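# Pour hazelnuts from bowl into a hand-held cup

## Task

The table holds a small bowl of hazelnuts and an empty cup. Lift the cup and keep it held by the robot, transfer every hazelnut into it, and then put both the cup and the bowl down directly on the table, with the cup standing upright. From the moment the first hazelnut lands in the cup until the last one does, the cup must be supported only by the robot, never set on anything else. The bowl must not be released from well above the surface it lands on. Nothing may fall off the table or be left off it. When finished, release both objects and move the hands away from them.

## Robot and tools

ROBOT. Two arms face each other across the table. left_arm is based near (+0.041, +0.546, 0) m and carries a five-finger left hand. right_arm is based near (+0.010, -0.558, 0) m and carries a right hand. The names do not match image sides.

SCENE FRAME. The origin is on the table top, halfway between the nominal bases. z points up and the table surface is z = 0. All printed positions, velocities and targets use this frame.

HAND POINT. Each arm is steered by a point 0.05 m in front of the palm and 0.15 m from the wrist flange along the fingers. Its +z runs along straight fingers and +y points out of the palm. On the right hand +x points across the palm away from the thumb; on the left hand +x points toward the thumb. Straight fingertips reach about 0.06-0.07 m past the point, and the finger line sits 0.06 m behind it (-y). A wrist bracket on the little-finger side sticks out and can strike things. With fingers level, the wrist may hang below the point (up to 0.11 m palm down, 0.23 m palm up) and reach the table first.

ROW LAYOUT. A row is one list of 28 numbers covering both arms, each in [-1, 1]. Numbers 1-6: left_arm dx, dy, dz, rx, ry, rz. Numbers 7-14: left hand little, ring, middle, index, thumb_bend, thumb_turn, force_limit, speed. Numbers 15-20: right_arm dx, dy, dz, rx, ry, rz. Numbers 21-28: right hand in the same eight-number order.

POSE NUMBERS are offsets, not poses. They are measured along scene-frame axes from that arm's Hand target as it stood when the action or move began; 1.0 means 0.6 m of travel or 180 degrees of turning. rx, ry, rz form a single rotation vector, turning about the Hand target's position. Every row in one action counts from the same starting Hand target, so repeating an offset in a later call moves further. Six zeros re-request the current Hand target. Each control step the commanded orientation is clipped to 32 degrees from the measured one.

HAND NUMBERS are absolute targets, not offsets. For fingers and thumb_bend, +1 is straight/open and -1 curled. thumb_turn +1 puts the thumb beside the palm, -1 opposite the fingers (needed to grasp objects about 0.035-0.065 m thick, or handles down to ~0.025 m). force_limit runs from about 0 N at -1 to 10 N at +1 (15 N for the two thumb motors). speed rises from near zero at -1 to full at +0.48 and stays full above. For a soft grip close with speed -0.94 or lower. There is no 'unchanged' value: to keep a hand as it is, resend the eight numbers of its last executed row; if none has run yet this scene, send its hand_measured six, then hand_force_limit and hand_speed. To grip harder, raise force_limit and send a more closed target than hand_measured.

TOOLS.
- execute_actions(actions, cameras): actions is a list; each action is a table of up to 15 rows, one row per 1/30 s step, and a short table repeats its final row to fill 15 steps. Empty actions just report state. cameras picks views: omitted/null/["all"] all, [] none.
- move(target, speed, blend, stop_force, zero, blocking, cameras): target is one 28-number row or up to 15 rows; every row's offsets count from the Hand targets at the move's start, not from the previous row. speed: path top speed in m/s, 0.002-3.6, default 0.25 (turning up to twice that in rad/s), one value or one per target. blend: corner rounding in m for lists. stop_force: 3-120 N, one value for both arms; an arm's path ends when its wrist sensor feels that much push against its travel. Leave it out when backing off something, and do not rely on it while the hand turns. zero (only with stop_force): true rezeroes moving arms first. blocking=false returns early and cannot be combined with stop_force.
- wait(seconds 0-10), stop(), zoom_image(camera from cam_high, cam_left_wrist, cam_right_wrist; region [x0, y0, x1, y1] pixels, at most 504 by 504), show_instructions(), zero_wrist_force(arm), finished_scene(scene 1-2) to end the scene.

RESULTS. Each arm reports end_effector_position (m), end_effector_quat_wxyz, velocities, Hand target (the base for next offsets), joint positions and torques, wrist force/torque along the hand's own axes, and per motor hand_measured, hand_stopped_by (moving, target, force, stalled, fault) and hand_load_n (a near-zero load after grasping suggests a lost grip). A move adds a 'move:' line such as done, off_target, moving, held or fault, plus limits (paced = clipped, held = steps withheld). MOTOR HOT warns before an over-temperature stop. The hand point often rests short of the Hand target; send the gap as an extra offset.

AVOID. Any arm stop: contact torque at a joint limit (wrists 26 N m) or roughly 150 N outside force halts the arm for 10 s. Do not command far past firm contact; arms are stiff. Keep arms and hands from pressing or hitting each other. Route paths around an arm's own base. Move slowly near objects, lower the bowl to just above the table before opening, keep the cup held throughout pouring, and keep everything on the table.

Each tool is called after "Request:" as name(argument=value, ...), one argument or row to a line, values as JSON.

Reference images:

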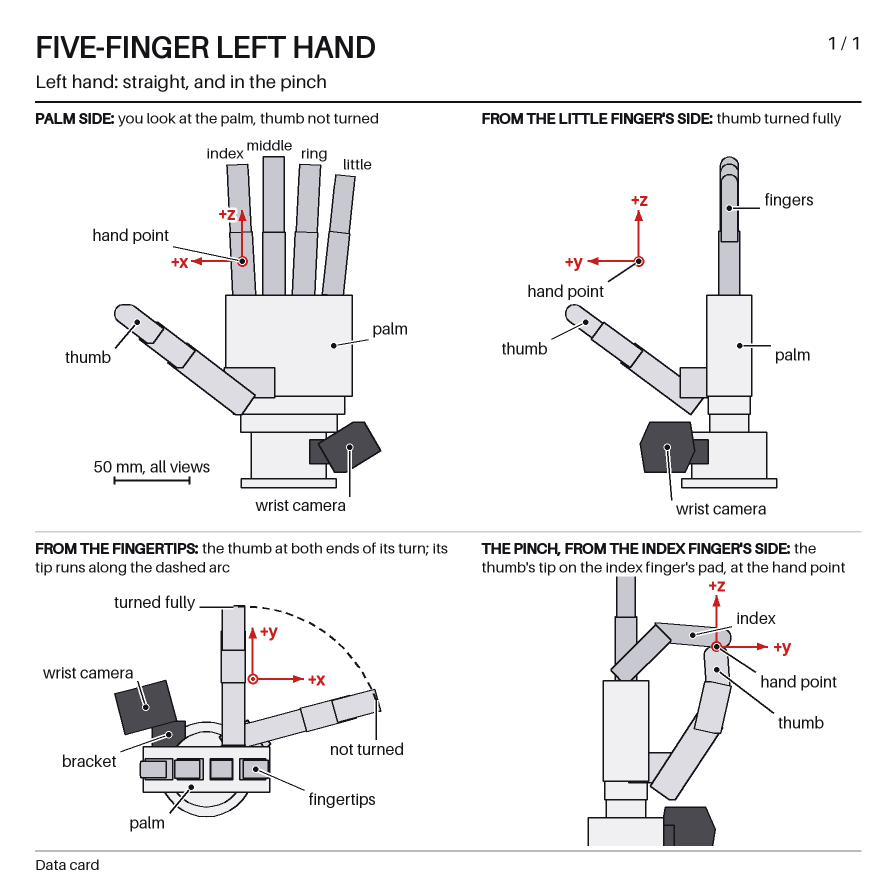

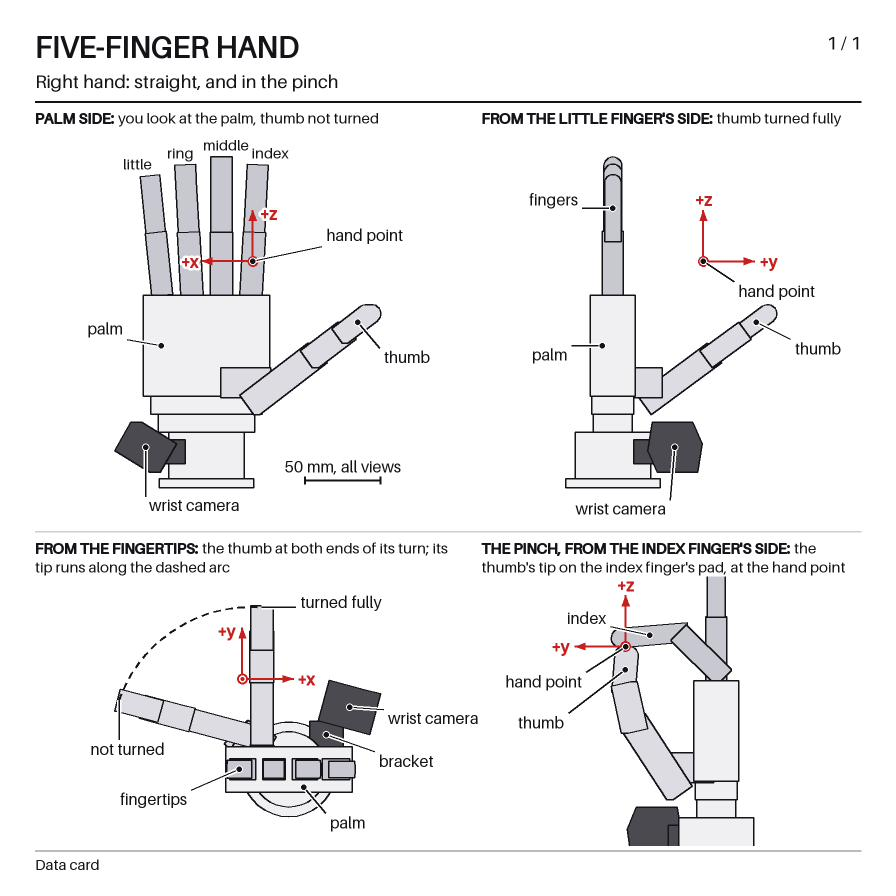

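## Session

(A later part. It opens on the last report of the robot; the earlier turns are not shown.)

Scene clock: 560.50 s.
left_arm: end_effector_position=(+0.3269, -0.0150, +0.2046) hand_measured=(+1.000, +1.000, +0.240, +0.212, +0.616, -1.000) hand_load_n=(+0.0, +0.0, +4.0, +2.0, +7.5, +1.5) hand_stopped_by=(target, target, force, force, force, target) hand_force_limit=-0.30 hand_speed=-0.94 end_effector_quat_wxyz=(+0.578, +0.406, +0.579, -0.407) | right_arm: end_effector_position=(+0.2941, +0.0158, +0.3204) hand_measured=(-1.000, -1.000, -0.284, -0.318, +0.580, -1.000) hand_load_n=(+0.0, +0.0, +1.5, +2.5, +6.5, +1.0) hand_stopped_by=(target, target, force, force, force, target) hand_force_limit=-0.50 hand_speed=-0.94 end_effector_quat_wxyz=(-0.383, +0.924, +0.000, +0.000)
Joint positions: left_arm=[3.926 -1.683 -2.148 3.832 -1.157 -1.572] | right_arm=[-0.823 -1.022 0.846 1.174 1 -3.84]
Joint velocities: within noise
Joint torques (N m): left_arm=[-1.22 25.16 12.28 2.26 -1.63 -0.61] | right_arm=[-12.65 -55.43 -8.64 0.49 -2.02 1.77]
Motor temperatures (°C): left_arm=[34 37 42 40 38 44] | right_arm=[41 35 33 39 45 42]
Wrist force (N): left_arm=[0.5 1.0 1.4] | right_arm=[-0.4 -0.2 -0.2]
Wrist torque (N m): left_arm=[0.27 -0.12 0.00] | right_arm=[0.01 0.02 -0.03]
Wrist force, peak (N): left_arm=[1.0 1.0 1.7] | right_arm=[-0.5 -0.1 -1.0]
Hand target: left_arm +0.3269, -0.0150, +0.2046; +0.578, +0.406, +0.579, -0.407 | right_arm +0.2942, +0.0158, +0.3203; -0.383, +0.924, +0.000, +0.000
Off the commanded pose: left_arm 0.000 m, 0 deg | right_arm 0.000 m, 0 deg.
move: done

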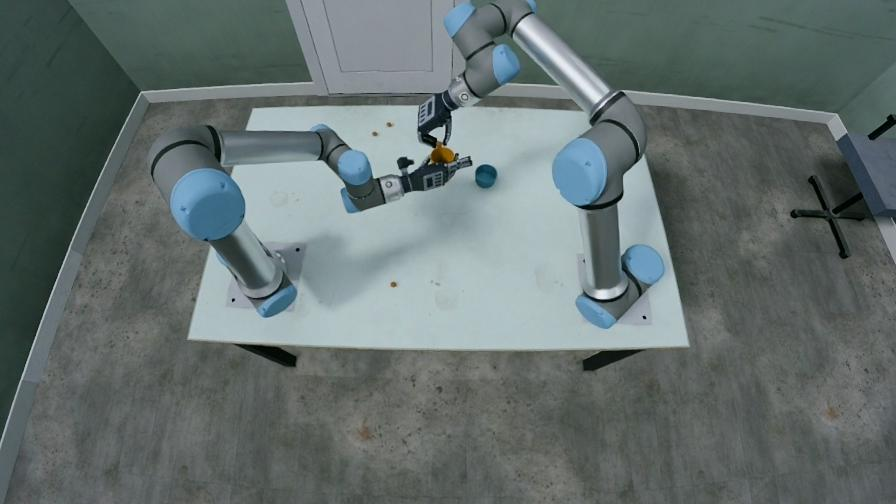

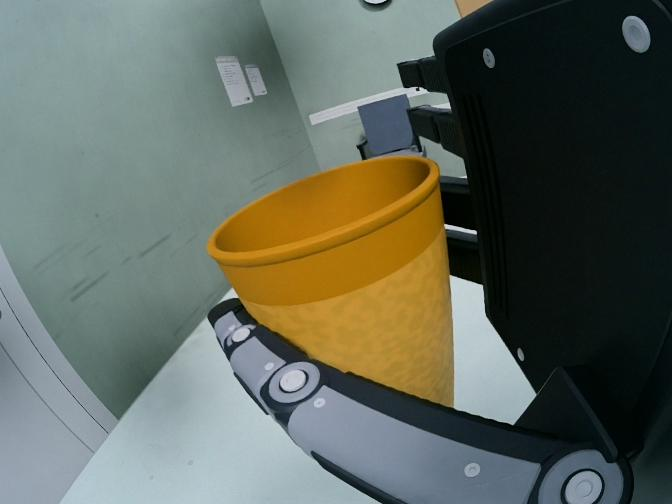

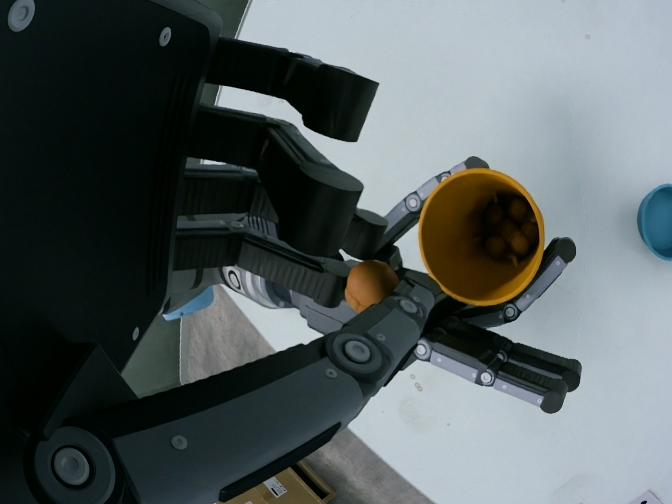

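Request:
move(
  target=[0,0,0,0,0,0,1,1,-0.6,-0.6,-0.7,-1,-0.3,-0.94,0,-0.017,-0.022,0,0,0,-1,-1,-0.45,-0.45,0.2,-1,-0.5,-0.94],
  speed=0.06,
  cameras=[],
)

Request:
move(
  target=[0,0,0,0,0,0,1,1,-0.6,-0.6,-0.7,-1,-0.3,-0.94,0,0,0,0,0,0,-1,-1,-0.1,-0.1,0.9,-1,-0.5,-0.5],
)

Request:
zoom_image(
  camera="cam_high",
  region=[370, 80, 510, 200],
)

Scene clock: 567.43 s.
left_arm: end_effector_position=(+0.3269, -0.0150, +0.2046) hand_measured=(+1.000, +1.000, +0.240, +0.212, +0.616, -1.000) hand_load_n=(+0.0, +0.0, +4.0, +2.0, +7.5, +1.5) hand_stopped_by=(target, target, force, force, force, target) hand_force_limit=-0.30 hand_speed=-0.94 end_effector_quat_wxyz=(+0.578, +0.406, +0.579, -0.407) | right_arm: end_effector_position=(+0.2942, +0.0056, +0.3071) hand_measured=(-1.000, -1.000, -0.284, -0.318, +0.580, -1.000) hand_load_n=(+0.0, +0.0, +1.5, +2.5, +6.5, +1.0) hand_stopped_by=(target, target, force, force, force, target) hand_force_limit=-0.50 hand_speed=-0.94 end_effector_quat_wxyz=(-0.383, +0.924, +0.000, +0.000)
Joint positions: left_arm=[3.926 -1.683 -2.148 3.832 -1.157 -1.572] | right_arm=[-0.838 -1.053 0.93 1.129 0.992 -3.855]
Joint velocities: within noise
Joint torques (N m): left_arm=[-0.95 24.94 12.8 2.3 -1.45 -0.62] | right_arm=[-12.73 -54.42 -7.12 0.6 -2.07 -1.53]
Motor temperatures (°C): left_arm=[34 37 42 40 38 44] | right_arm=[41 35 33 39 45 42]
Wrist force (N): left_arm=[0.8 0.9 1.3] | right_arm=[-0.5 -0.2 0.0]
Wrist torque (N m): left_arm=[0.28 -0.17 0.01] | right_arm=[0.01 0.04 -0.04]
Wrist force, peak (N): left_arm=[0.9 1.2 1.4] | right_arm=[-0.6 -0.4 -0.3]
Hand target: left_arm +0.3269, -0.0150, +0.2046; +0.578, +0.406, +0.579, -0.407 | right_arm +0.2942, +0.0056, +0.3071; -0.383, +0.924, +0.000, +0.000
Off the commanded pose: left_arm 0.000 m, 0 deg | right_arm 0.000 m, 0 deg.
move: done
No camera images: "cameras" was empty.

Scene clock: 568.17 s.
left_arm: end_effector_position=(+0.3269, -0.0150, +0.2046) hand_measured=(+1.000, +1.000, +0.240, +0.212, +0.616, -1.000) hand_load_n=(+0.0, +0.0, +3.5, +2.0, +7.5, +1.5) hand_stopped_by=(target, target, force, force, force, target) hand_force_limit=-0.30 hand_speed=-0.94 end_effector_quat_wxyz=(+0.578, +0.406, +0.579, -0.407) | right_arm: end_effector_position=(+0.2942, +0.0056, +0.3071) hand_measured=(-1.000, -1.000, -0.100, -0.100, +0.900, -1.000) hand_load_n=(+0.0, +0.0, +0.0, +0.0, +0.0, +0.0) hand_stopped_by=(target, target, target, target, target, target) hand_force_limit=-0.50 hand_speed=-0.50 end_effector_quat_wxyz=(-0.383, +0.924, +0.000, +0.000)
Joint positions: left_arm=[3.926 -1.683 -2.148 3.832 -1.157 -1.572] | right_arm=[-0.838 -1.053 0.93 1.129 0.992 -3.855]
Joint velocities: within noise
Joint torques (N m): left_arm=[-1.17 24.7 13.25 2.28 -1.55 -0.58] | right_arm=[-12.45 -55.3 -8.05 0.26 -2.12 -1.54]
Motor temperatures (°C): left_arm=[34 37 42 40 38 44] | right_arm=[41 35 33 39 45 42]
Wrist force (N): left_arm=[0.7 1.1 1.4] | right_arm=[-0.8 -0.2 -0.1]
Wrist torque (N m): left_arm=[0.28 -0.15 0.00] | right_arm=[0.02 0.07 -0.05]
Wrist force, peak (N): left_arm=[0.9 1.1 1.3] | right_arm=[-0.8 -0.2 -0.2]
Hand target: left_arm +0.3269, -0.0150, +0.2046; +0.578, +0.406, +0.579, -0.407 | right_arm +0.2942, +0.0056, +0.3071; -0.383, +0.924, +0.000, +0.000
Off the commanded pose: left_arm 0.000 m, 0 deg | right_arm 0.000 m, 0 deg.
move: done

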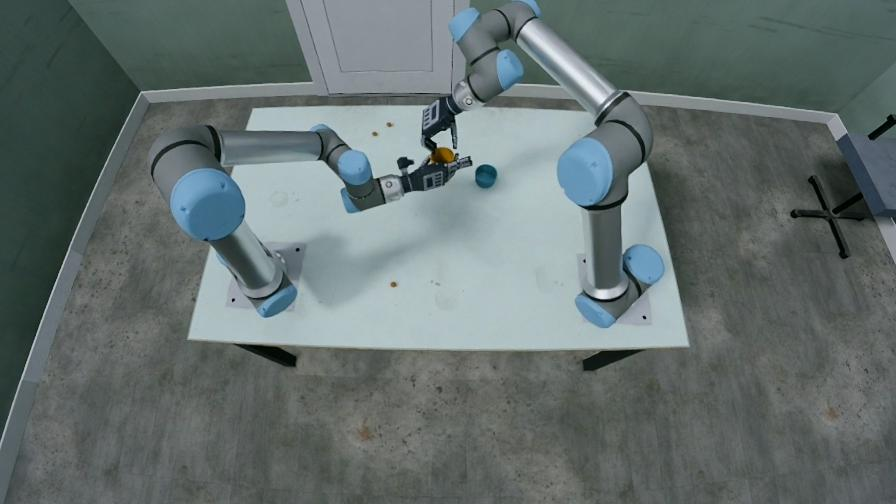

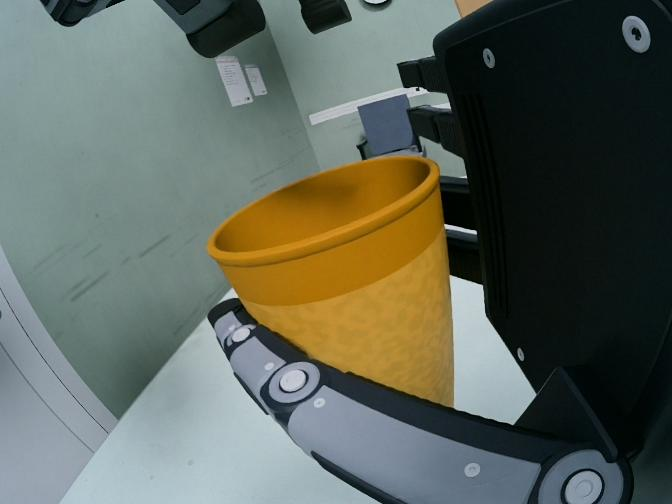

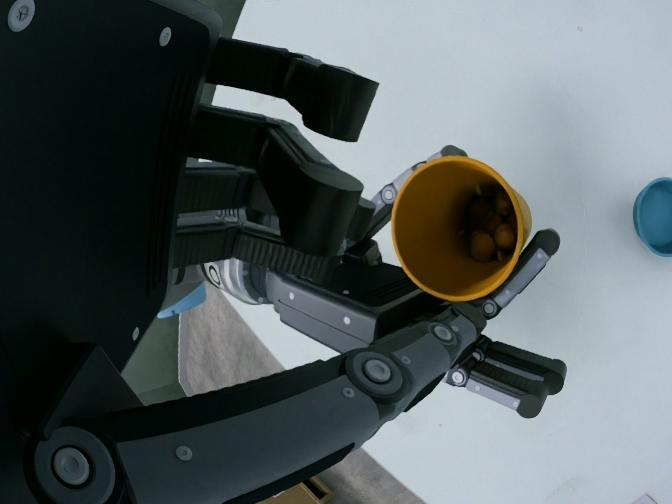

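Scaled by 3.600 from the camera's 896x504 image, which has a finer 1280x720 frame.

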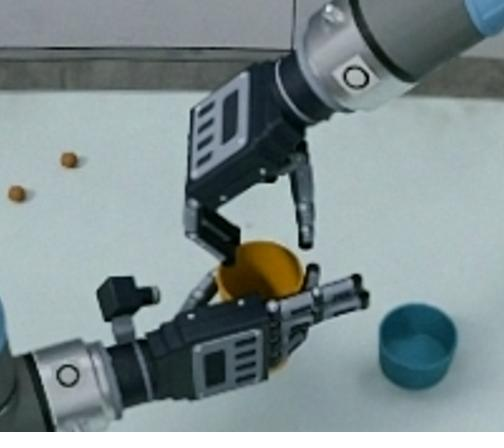

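Request:
move(
  target=[0,0,0,0,0,0,1,1,-0.6,-0.6,-0.7,-1,-0.3,-0.94,0,0,0.15,0,0,0,-1,-1,-0.1,-0.1,0.9,-1,-0.5,-0.5],
  speed=0.1,
  cameras=[],
)

Request:
move(
  target=[0,0,0,0,0,0,1,1,-0.6,-0.6,-0.7,-1,-0.3,-0.94,0,-0.5,0,0,0,0,-1,-1,-0.1,-0.1,0.9,-1,-0.5,-0.5],
  speed=0.2,
  cameras=[],
)

Request:
move(
  target=[0.63,0.4,-0.05,0,0,0,1,1,-0.6,-0.6,-0.7,-1,-0.3,-0.94,0,0,0,0,0,0,-1,-1,-0.1,-0.1,0.9,-1,-0.5,-0.5],
  speed=0.12,
)

Request:
zoom_image(
  camera="cam_high",
  region=[320, 70, 460, 190],
)

Scene clock: 637.87 s.
left_arm: end_effector_position=(+0.3269, -0.0150, +0.2046) hand_measured=(+1.000, +1.000, +0.240, +0.212, +0.616, -1.000) hand_load_n=(+0.0, +0.5, +4.0, +2.5, +7.5, +1.5) hand_stopped_by=(target, target, force, force, force, target) hand_force_limit=-0.30 hand_speed=-0.94 end_effector_quat_wxyz=(+0.578, +0.406, +0.579, -0.407) | right_arm: end_effector_position=(+0.2942, +0.0056, +0.3971) hand_measured=(-1.000, -1.000, -0.100, -0.100, +0.900, -1.000) hand_load_n=(+0.0, +0.0, +0.0, +0.0, +0.0, +0.0) hand_stopped_by=(target, target, target, target, target, target) hand_force_limit=-0.50 hand_speed=-0.50 end_effector_quat_wxyz=(-0.383, +0.924, +0.000, +0.000)
Joint positions: left_arm=[3.926 -1.683 -2.148 3.832 -1.157 -1.572] | right_arm=[-0.838 -0.971 0.56 1.417 0.992 -3.855]
Joint velocities: within noise
Joint torques (N m): left_arm=[-0.68 24.75 13.12 2.19 -1.48 -0.67] | right_arm=[8.68 -33.49 -30.53 3.34 0.7 -1.51]
Motor temperatures (°C): left_arm=[34 37 42 40 38 43] | right_arm=[40 35 33 39 45 42]
Wrist force (N): left_arm=[0.6 0.9 1.4] | right_arm=[-0.1 -0.5 -0.4]
Wrist torque (N m): left_arm=[0.27 -0.11 0.00] | right_arm=[0.00 -0.02 0.00]
Wrist force, peak (N): left_arm=[0.9 1.1 1.5] | right_arm=[-0.2 -0.9 -0.6]
Hand target: left_arm +0.3269, -0.0150, +0.2046; +0.578, +0.406, +0.579, -0.407 | right_arm +0.2942, +0.0056, +0.3971; -0.383, +0.924, +0.000, +0.000
Off the commanded pose: left_arm 0.000 m, 0 deg | right_arm 0.000 m, 0 deg.
move: done
No camera images: "cameras" was empty.

Scene clock: 640.23 s.
left_arm: end_effector_position=(+0.3269, -0.0150, +0.2046) hand_measured=(+1.000, +1.000, +0.240, +0.212, +0.616, -1.000) hand_load_n=(+0.0, +0.0, +4.0, +2.0, +7.5, +1.5) hand_stopped_by=(target, target, force, force, force, target) hand_force_limit=-0.30 hand_speed=-0.94 end_effector_quat_wxyz=(+0.578, +0.406, +0.579, -0.407) | right_arm: end_effector_position=(+0.2942, -0.2944, +0.3971) hand_measured=(-1.000, -1.000, -0.100, -0.100, +0.900, -1.000) hand_load_n=(+0.0, +0.0, +0.0, +0.0, +0.0, +0.0) hand_stopped_by=(target, target, target, target, target, target) hand_force_limit=-0.50 hand_speed=-0.50 end_effector_quat_wxyz=(-0.383, +0.924, +0.000, +0.000)
Joint positions: left_arm=[3.926 -1.683 -2.148 3.832 -1.157 -1.572] | right_arm=[-1.536 -1.52 1.448 1.655 0.785 -4.73]
Joint velocities: within noise
Joint torques (N m): left_arm=[-0.54 24.51 13.23 2.32 -1.51 -0.69] | right_arm=[-15.16 -33.39 -6.91 4.23 -2.43 -1.66]
Motor temperatures (°C): left_arm=[34 37 42 40 38 43] | right_arm=[40 35 33 39 45 42]
Wrist force (N): left_arm=[0.7 1.0 1.1] | right_arm=[-0.1 -0.4 -0.2]
Wrist torque (N m): left_arm=[0.29 -0.16 0.01] | right_arm=[0.01 -0.02 -0.02]
Wrist force, peak (N): left_arm=[0.9 0.9 1.5] | right_arm=[-0.3 -1.1 0.0]
Hand target: left_arm +0.3269, -0.0150, +0.2046; +0.578, +0.406, +0.579, -0.407 | right_arm +0.2942, -0.2944, +0.3971; -0.383, +0.924, +0.000, +0.000
Off the commanded pose: left_arm 0.000 m, 0 deg | right_arm 0.000 m, 0 deg.
move: done
No camera images: "cameras" was empty.

Scene clock: 644.60 s.
left_arm: end_effector_position=(+0.7048, +0.2250, +0.1746) hand_measured=(+1.000, +1.000, +0.240, +0.212, +0.616, -1.000) hand_load_n=(+0.0, +0.0, +4.0, +2.5, +7.5, +1.5) hand_stopped_by=(target, target, force, force, force, target) hand_force_limit=-0.30 hand_speed=-0.94 end_effector_quat_wxyz=(+0.578, +0.406, +0.579, -0.407) end_effector_velocity=(+0.001, +0.001, +0.000) end_effector_angular_velocity=(+0.000, +0.003, +0.002) | right_arm: end_effector_position=(+0.2942, -0.2944, +0.3971) hand_measured=(-1.000, -1.000, -0.100, -0.100, +0.900, -1.000) hand_load_n=(+0.5, +0.5, +0.0, +0.0, +0.0, +0.0) hand_stopped_by=(target, target, target, target, target, target) hand_force_limit=-0.50 hand_speed=-0.50 end_effector_quat_wxyz=(-0.383, +0.924, +0.000, +0.000)
Joint positions: left_arm=[4.789 -2.061 -1.714 3.776 -0.293 -1.572] | right_arm=[-1.536 -1.52 1.448 1.655 0.785 -4.73]
Joint velocities: left_arm=[0.001 -0.002 0.003 -0.005 0 0.001] | right_arm=[within noise]
Joint torques (N m): left_arm=[8.03 32.83 26.55 -1.37 2.54 2.21] | right_arm=[-12.83 -33.22 -7.09 4.31 -2.22 -1.58]
Motor temperatures (°C): left_arm=[34 37 42 40 38 43] | right_arm=[40 35 33 39 45 42]
Wrist force (N): left_arm=[0.8 1.2 1.1] | right_arm=[-0.2 -0.3 -0.1]
Wrist torque (N m): left_arm=[0.31 -0.18 0.02] | right_arm=[0.02 -0.01 -0.01]
Wrist force, peak (N): left_arm=[0.6 1.2 1.4] | right_arm=[-0.4 -0.5 -0.4]
Hand target: left_arm +0.7049, +0.2250, +0.1746; +0.578, +0.406, +0.579, -0.407 | right_arm +0.2942, -0.2944, +0.3971; -0.383, +0.924, +0.000, +0.000
Off the commanded pose: left_arm 0.000 m, 0 deg | right_arm 0.000 m, 0 deg.
move: done

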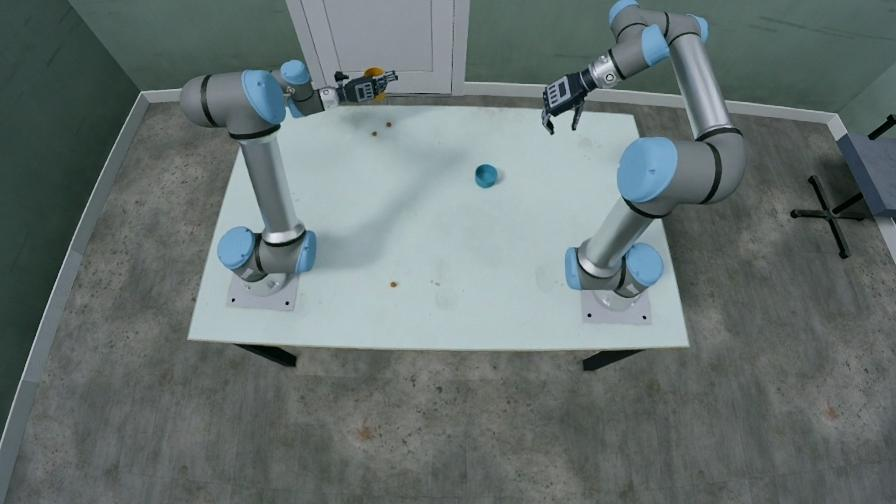

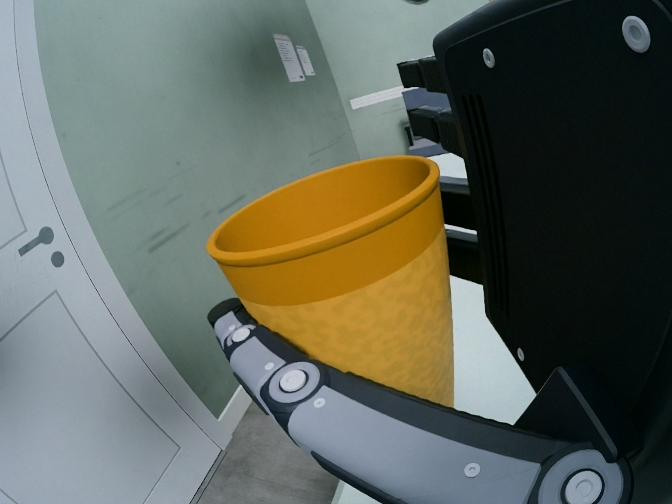

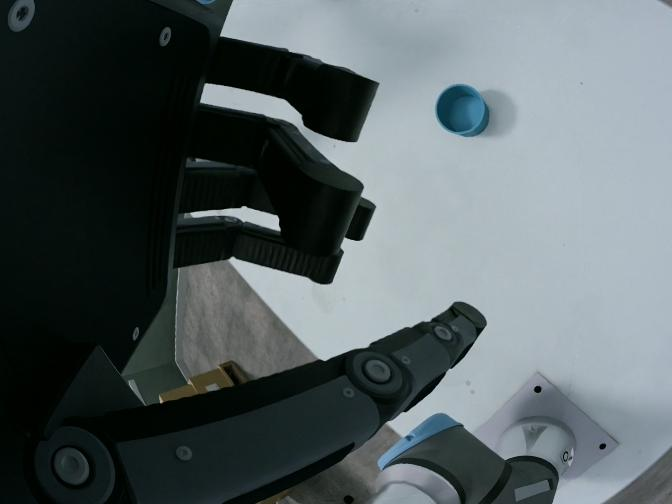

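Scaled by 3.600 from the camera's 896x504 image, which has a finer 1280x720 frame.

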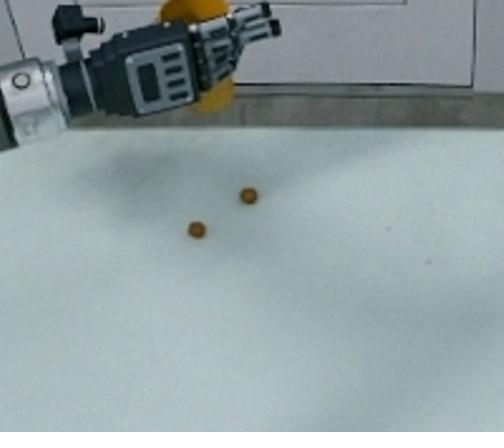

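Request:
move(
  target=[0.013,-0.02,-0.158,0,0,0,1,1,-0.6,-0.6,-0.7,-1,-0.3,-0.94,0,0,0,0,0,0,-1,-1,-0.1,-0.1,0.9,-1,-0.5,-0.5],
  speed=0.08,
)

Request:
zoom_image(
  camera="cam_high",
  region=[340, 80, 440, 160],
)

Scene clock: 655.57 s.
left_arm: end_effector_position=(+0.7127, +0.2130, +0.0799) hand_measured=(+1.000, +1.000, +0.240, +0.212, +0.616, -1.000) hand_load_n=(+0.0, +0.0, +4.0, +2.0, +7.5, +1.5) hand_stopped_by=(target, target, force, force, force, target) hand_force_limit=-0.30 hand_speed=-0.94 end_effector_quat_wxyz=(+0.578, +0.406, +0.579, -0.407) | right_arm: end_effector_position=(+0.2942, -0.2944, +0.3971) hand_measured=(-1.000, -1.000, -0.100, -0.100, +0.900, -1.000) hand_load_n=(+0.0, +0.0, +0.0, +0.0, +0.0, +0.0) hand_stopped_by=(target, target, target, target, target, target) hand_force_limit=-0.50 hand_speed=-0.50 end_effector_quat_wxyz=(-0.383, +0.924, +0.000, +0.000)
Joint positions: left_arm=[4.766 -2.23 -1.736 3.966 -0.316 -1.572] | right_arm=[-1.536 -1.52 1.448 1.655 0.785 -4.73]
Joint velocities: within noise
Joint torques (N m): left_arm=[-7.49 35.46 23.98 2.41 -2.41 -1.7] | right_arm=[-12.45 -33.08 -8.34 4.26 -2.27 -1.46]
Motor temperatures (°C): left_arm=[34 37 42 40 38 43] | right_arm=[40 35 33 39 45 42]
Wrist force (N): left_arm=[0.5 1.0 1.2] | right_arm=[-0.1 0.2 -0.1]
Wrist torque (N m): left_arm=[0.27 -0.13 0.01] | right_arm=[0.08 -0.02 0.00]
Wrist force, peak (N): left_arm=[0.7 0.8 1.6] | right_arm=[-0.5 -0.3 -0.4]
Hand target: left_arm +0.7127, +0.2130, +0.0798; +0.578, +0.406, +0.579, -0.407 | right_arm +0.2942, -0.2944, +0.3971; -0.383, +0.924, +0.000, +0.000
Off the commanded pose: left_arm 0.000 m, 0 deg | right_arm 0.000 m, 0 deg.
move: done

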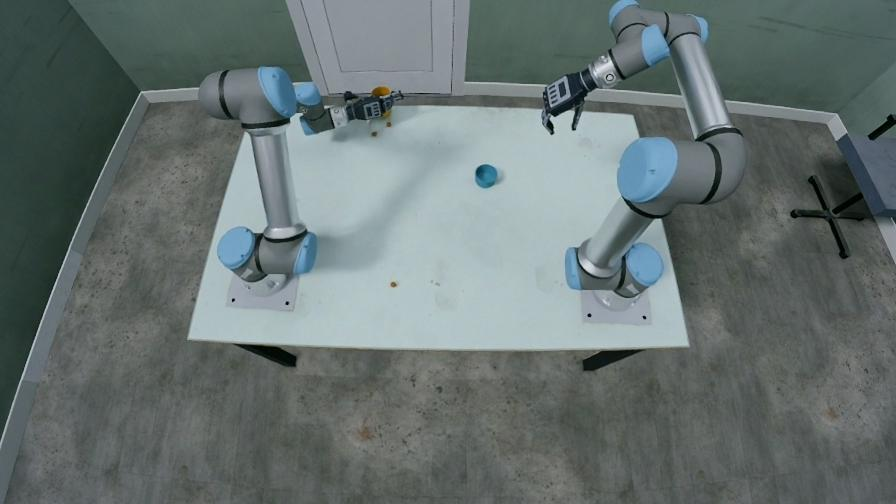

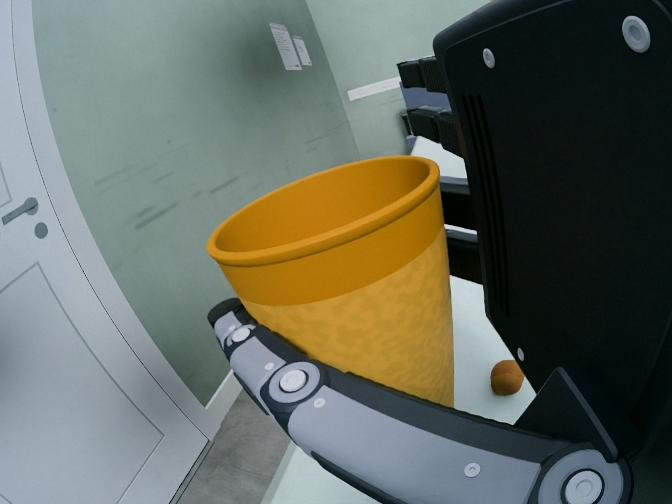

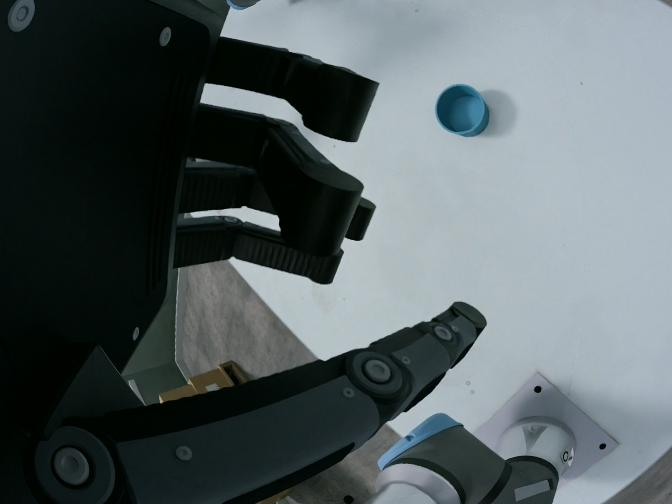

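Scaled by 5.040 from the camera's 896x504 image, which has a finer 1280x720 frame.

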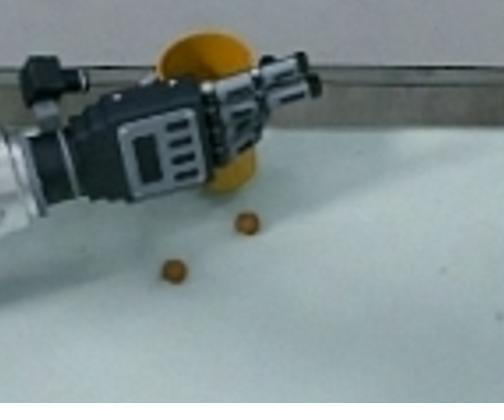

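Request:
move(
  target=[0,0.023,-0.01,0,0,0,1,1,-0.6,-0.6,-0.7,-1,-0.3,-0.94,0,0,0,0,0,0,-1,-1,-0.1,-0.1,0.9,-1,-0.5,-0.5],
  speed=0.05,
  cameras=[],
)

Request:
move(
  target=[-0.117,-0.063,0,0,0,0,1,1,-0.6,-0.6,-0.7,-1,-0.3,-0.94,0,0,0,0,0,0,-1,-1,-0.1,-0.1,0.9,-1,-0.5,-0.5],
  speed=0.13,
)

Request:
wait(
  seconds=1,
)

Request:
zoom_image(
  camera="cam_high",
  region=[340, 80, 480, 200],
)

Scene clock: 664.80 s.
left_arm: end_effector_position=(+0.7127, +0.2267, +0.0738) hand_measured=(+1.000, +1.000, +0.240, +0.212, +0.616, -1.000) hand_load_n=(+0.0, +0.0, +4.0, +2.0, +7.5, +1.5) hand_stopped_by=(target, target, force, force, force, target) hand_force_limit=-0.30 hand_speed=-0.94 end_effector_quat_wxyz=(+0.578, +0.406, +0.579, -0.407) | right_arm: end_effector_position=(+0.2942, -0.2944, +0.3971) hand_measured=(-1.000, -1.000, -0.100, -0.100, +0.900, -1.000) hand_load_n=(+0.0, +0.0, +0.0, +0.0, +0.0, +0.0) hand_stopped_by=(target, target, target, target, target, target) hand_force_limit=-0.50 hand_speed=-0.50 end_effector_quat_wxyz=(-0.383, +0.924, +0.000, +0.000)
Joint positions: left_arm=[4.792 -2.236 -1.746 3.983 -0.29 -1.572] | right_arm=[-1.536 -1.52 1.448 1.655 0.785 -4.73]
Joint velocities: within noise
Joint torques (N m): left_arm=[7.77 35.91 1.82 2.05 2.78 -1.57] | right_arm=[-12.42 -33.74 -8.29 4.19 -2.16 -1.43]
Motor temperatures (°C): left_arm=[34 37 42 40 38 43] | right_arm=[40 35 33 39 45 42]
Wrist force (N): left_arm=[0.4 0.7 1.1] | right_arm=[-0.4 -0.2 -0.4]
Wrist torque (N m): left_arm=[0.24 -0.12 0.01] | right_arm=[0.06 0.03 -0.02]
Wrist force, peak (N): left_arm=[0.5 1.1 1.4] | right_arm=[-0.5 -0.2 -0.3]
Hand target: left_arm +0.7127, +0.2268, +0.0738; +0.578, +0.406, +0.579, -0.407 | right_arm +0.2942, -0.2944, +0.3971; -0.383, +0.924, +0.000, +0.000
Off the commanded pose: left_arm 0.000 m, 0 deg | right_arm 0.000 m, 0 deg.
move: done
No camera images: "cameras" was empty.

Scene clock: 666.03 s.
left_arm: end_effector_position=(+0.6426, +0.1891, +0.0738) hand_measured=(+1.000, +1.000, +0.240, +0.212, +0.616, -1.000) hand_load_n=(+0.0, +0.0, +4.0, +2.0, +7.5, +1.5) hand_stopped_by=(target, target, force, force, force, target) hand_force_limit=-0.30 hand_speed=-0.94 end_effector_quat_wxyz=(+0.578, +0.406, +0.579, -0.407) | right_arm: end_effector_position=(+0.2942, -0.2944, +0.3971) hand_measured=(-1.000, -1.000, -0.100, -0.100, +0.900, -1.000) hand_load_n=(+0.0, +0.0, +0.0, +0.0, +0.0, +0.0) hand_stopped_by=(target, target, target, target, target, target) hand_force_limit=-0.50 hand_speed=-0.50 end_effector_quat_wxyz=(-0.383, +0.924, +0.000, +0.000)
Joint positions: left_arm=[4.718 -2.142 -1.934 4.076 -0.364 -1.572] | right_arm=[-1.536 -1.52 1.448 1.655 0.785 -4.73]
Joint velocities: within noise
Joint torques (N m): left_arm=[-7.2 44.75 1.53 2.9 -2.18 -2.04] | right_arm=[-12.51 -33.22 -8.16 4.09 -2.14 -1.42]
Motor temperatures (°C): left_arm=[34 37 42 40 38 43] | right_arm=[40 35 33 39 45 42]
Wrist force (N): left_arm=[0.8 0.8 1.3] | right_arm=[-0.3 -0.2 -0.3]
Wrist torque (N m): left_arm=[0.24 -0.16 0.04] | right_arm=[0.06 0.02 -0.02]
Wrist force, peak (N): left_arm=[0.6 1.5 1.3] | right_arm=[-0.3 -0.4 -0.4]
Hand target: left_arm +0.6425, +0.1890, +0.0738; +0.578, +0.406, +0.579, -0.407 | right_arm +0.2942, -0.2944, +0.3971; -0.383, +0.924, +0.000, +0.000
Off the commanded pose: left_arm 0.000 m, 0 deg | right_arm 0.000 m, 0 deg.
move: done

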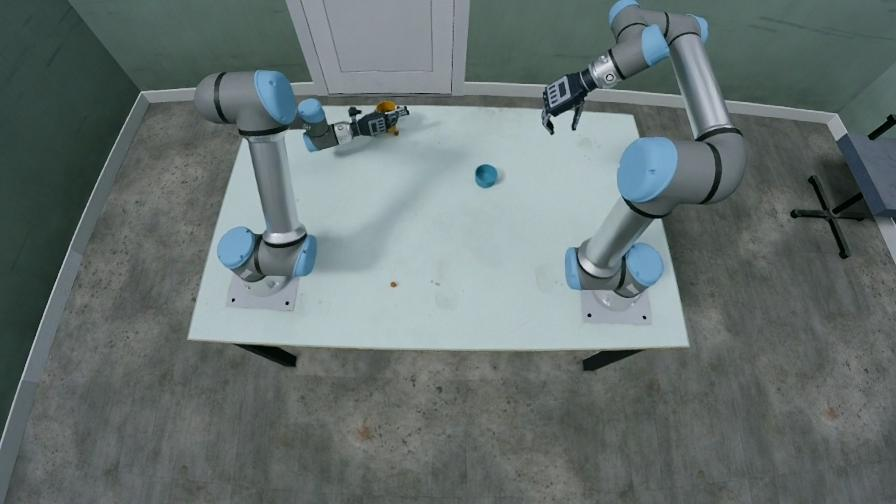

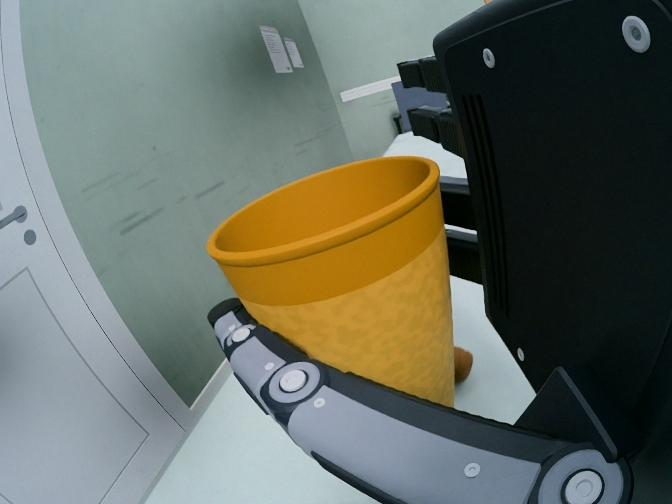

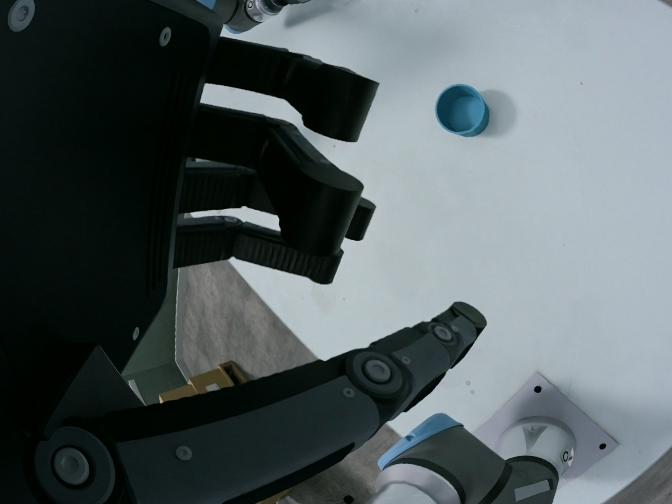

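Scene clock: 667.03 s.
left_arm: end_effector_position=(+0.6425, +0.1890, +0.0738) hand_measured=(+1.000, +1.000, +0.240, +0.212, +0.616, -1.000) hand_load_n=(+0.0, +0.0, +4.0, +2.5, +7.5, +1.5) hand_stopped_by=(target, target, force, force, force, target) hand_force_limit=-0.30 hand_speed=-0.94 end_effector_quat_wxyz=(+0.578, +0.406, +0.579, -0.407) | right_arm: end_effector_position=(+0.2942, -0.2944, +0.3971) hand_measured=(-1.000, -1.000, -0.100, -0.100, +0.900, -1.000) hand_load_n=(+0.0, +0.5, +0.0, +0.0, +0.0, +0.0) hand_stopped_by=(target, target, target, target, target, target) hand_force_limit=-0.50 hand_speed=-0.50 end_effector_quat_wxyz=(-0.383, +0.924, +0.000, +0.000)
Joint positions: left_arm=[4.718 -2.142 -1.934 4.077 -0.364 -1.572] | right_arm=[-1.536 -1.52 1.448 1.655 0.785 -4.73]
Joint velocities: within noise
Joint torques (N m): left_arm=[-6.88 43.9 1.99 2.5 -2.39 -1.64] | right_arm=[-12.84 -33.05 -7.72 4.2 -2.13 -1.43]
Motor temperatures (°C): left_arm=[34 37 42 40 38 43] | right_arm=[40 35 33 39 45 42]
Wrist force (N): left_arm=[0.5 0.8 1.2] | right_arm=[-0.3 -0.1 0.0]
Wrist torque (N m): left_arm=[0.25 -0.13 0.02] | right_arm=[0.04 0.00 -0.02]
Wrist force, peak (N): left_arm=[0.6 1.1 1.4] | right_arm=[-0.4 -0.5 -0.1]
Hand target: left_arm +0.6425, +0.1890, +0.0738; +0.578, +0.406, +0.579, -0.407 | right_arm +0.2942, -0.2944, +0.3971; -0.383, +0.924, +0.000, +0.000
Off the commanded pose: left_arm 0.000 m, 0 deg | right_arm 0.000 m, 0 deg.
wait: 1.00 s; at rest by 0.17 s

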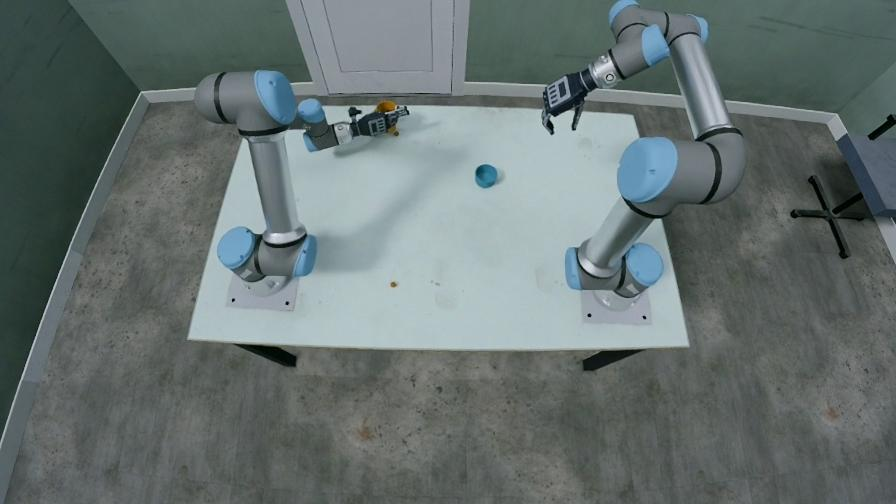

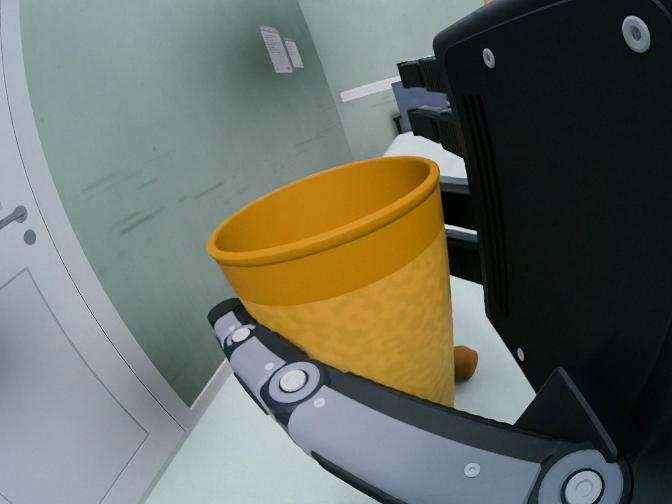

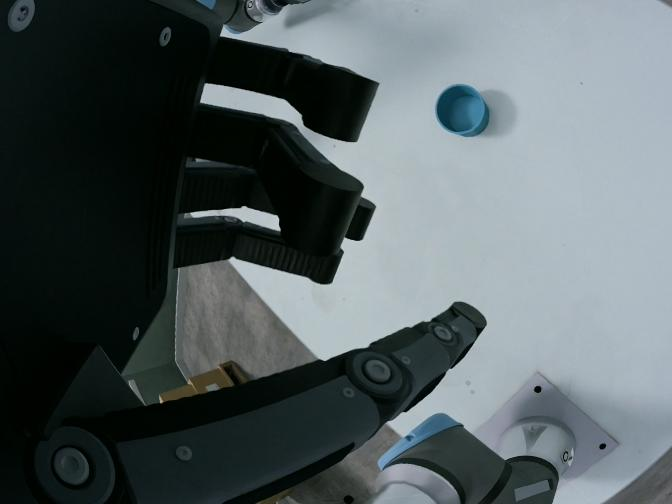

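Scaled by 3.600 from the camera's 896x504 image, which has a finer 1280x720 frame.

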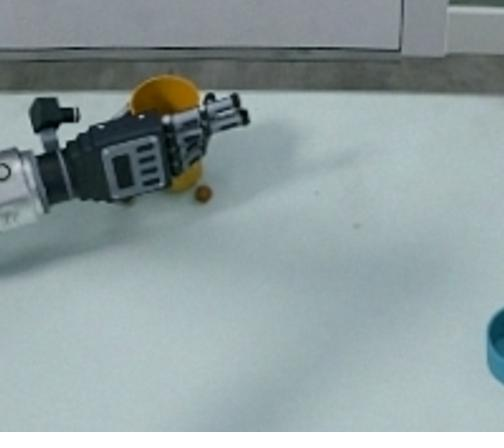

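Request:
move(
  target=[-0.13,-0.11,0,0,0,0,1,1,-0.6,-0.6,-0.7,-1,-0.3,-0.94,0,0,0,0,0,0,-1,-1,-0.1,-0.1,0.9,-1,-0.5,-0.5],
  speed=0.1,
)

Request:
zoom_image(
  camera="cam_high",
  region=[340, 80, 480, 200],
)

Scene clock: 676.70 s.
left_arm: end_effector_position=(+0.5646, +0.1231, +0.0738) hand_measured=(+1.000, +1.000, +0.240, +0.212, +0.616, -1.000) hand_load_n=(+0.0, +0.0, +4.0, +2.5, +7.5, +1.5) hand_stopped_by=(target, target, force, force, force, target) hand_force_limit=-0.30 hand_speed=-0.94 end_effector_quat_wxyz=(+0.578, +0.406, +0.579, -0.407) | right_arm: end_effector_position=(+0.2942, -0.2944, +0.3971) hand_measured=(-1.000, -1.000, -0.100, -0.100, +0.900, -1.000) hand_load_n=(+0.0, +0.0, +0.0, +0.0, +0.0, +0.0) hand_stopped_by=(target, target, target, target, target, target) hand_force_limit=-0.50 hand_speed=-0.50 end_effector_quat_wxyz=(-0.383, +0.924, +0.000, +0.000)
Joint positions: left_arm=[4.55 -2.071 -2.075 4.147 -0.532 -1.572] | right_arm=[-1.536 -1.52 1.448 1.655 0.785 -4.73]
Joint velocities: within noise
Joint torques (N m): left_arm=[-7.29 40.86 -1.09 2.6 -2.36 -1.7] | right_arm=[-11.92 -32.76 -8.38 4.06 -2.08 -1.39]
Motor temperatures (°C): left_arm=[34 37 42 40 38 43] | right_arm=[40 35 33 39 45 42]
Wrist force (N): left_arm=[0.9 1.0 1.3] | right_arm=[-0.1 -0.1 -0.3]
Wrist torque (N m): left_arm=[0.27 -0.19 0.03] | right_arm=[0.06 -0.02 0.00]
Wrist force, peak (N): left_arm=[1.0 1.0 1.3] | right_arm=[-0.5 -0.3 -0.2]
Hand target: left_arm +0.5645, +0.1230, +0.0738; +0.578, +0.406, +0.579, -0.407 | right_arm +0.2942, -0.2944, +0.3971; -0.383, +0.924, +0.000, +0.000
Off the commanded pose: left_arm 0.000 m, 0 deg | right_arm 0.000 m, 0 deg.
move: done

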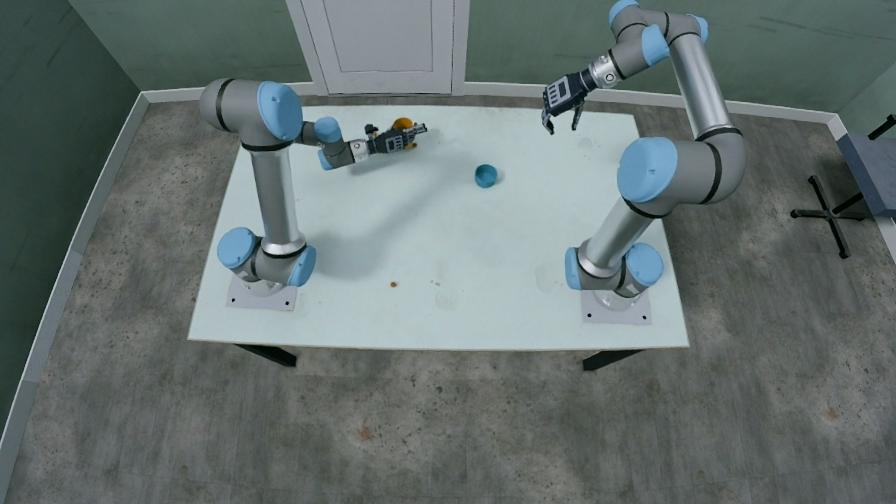

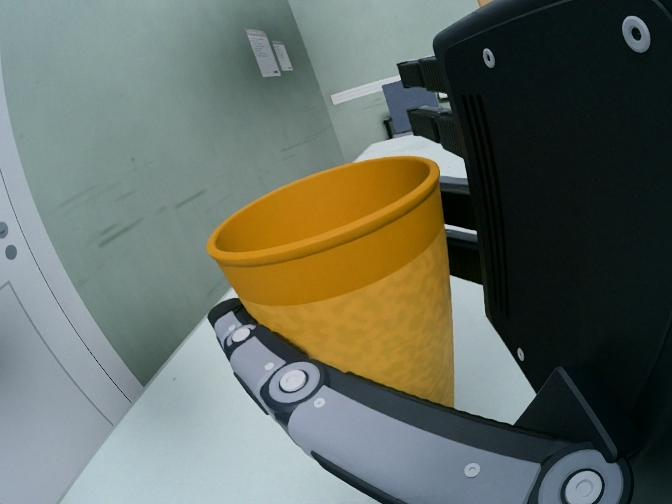

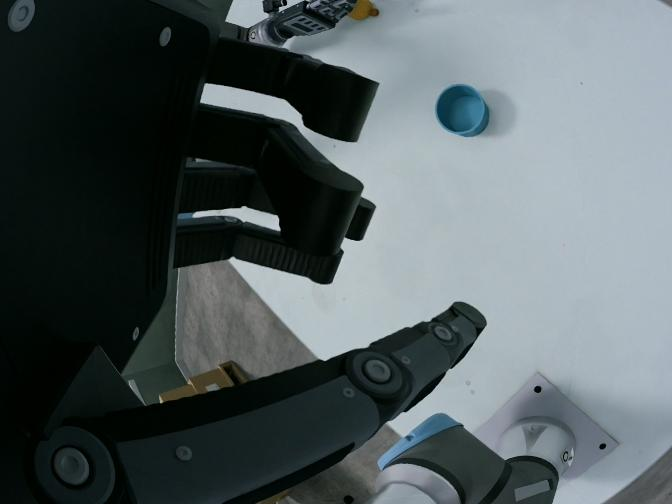

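Scaled by 3.600 from the camera's 896x504 image, which has a finer 1280x720 frame.

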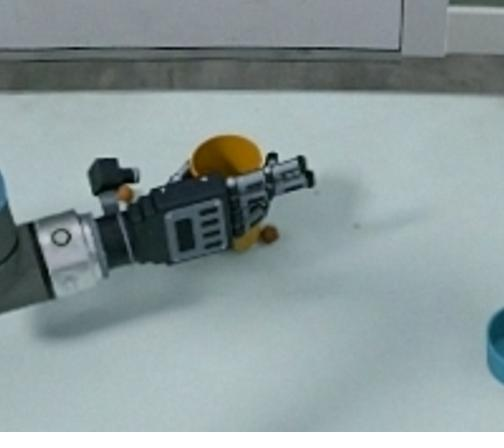

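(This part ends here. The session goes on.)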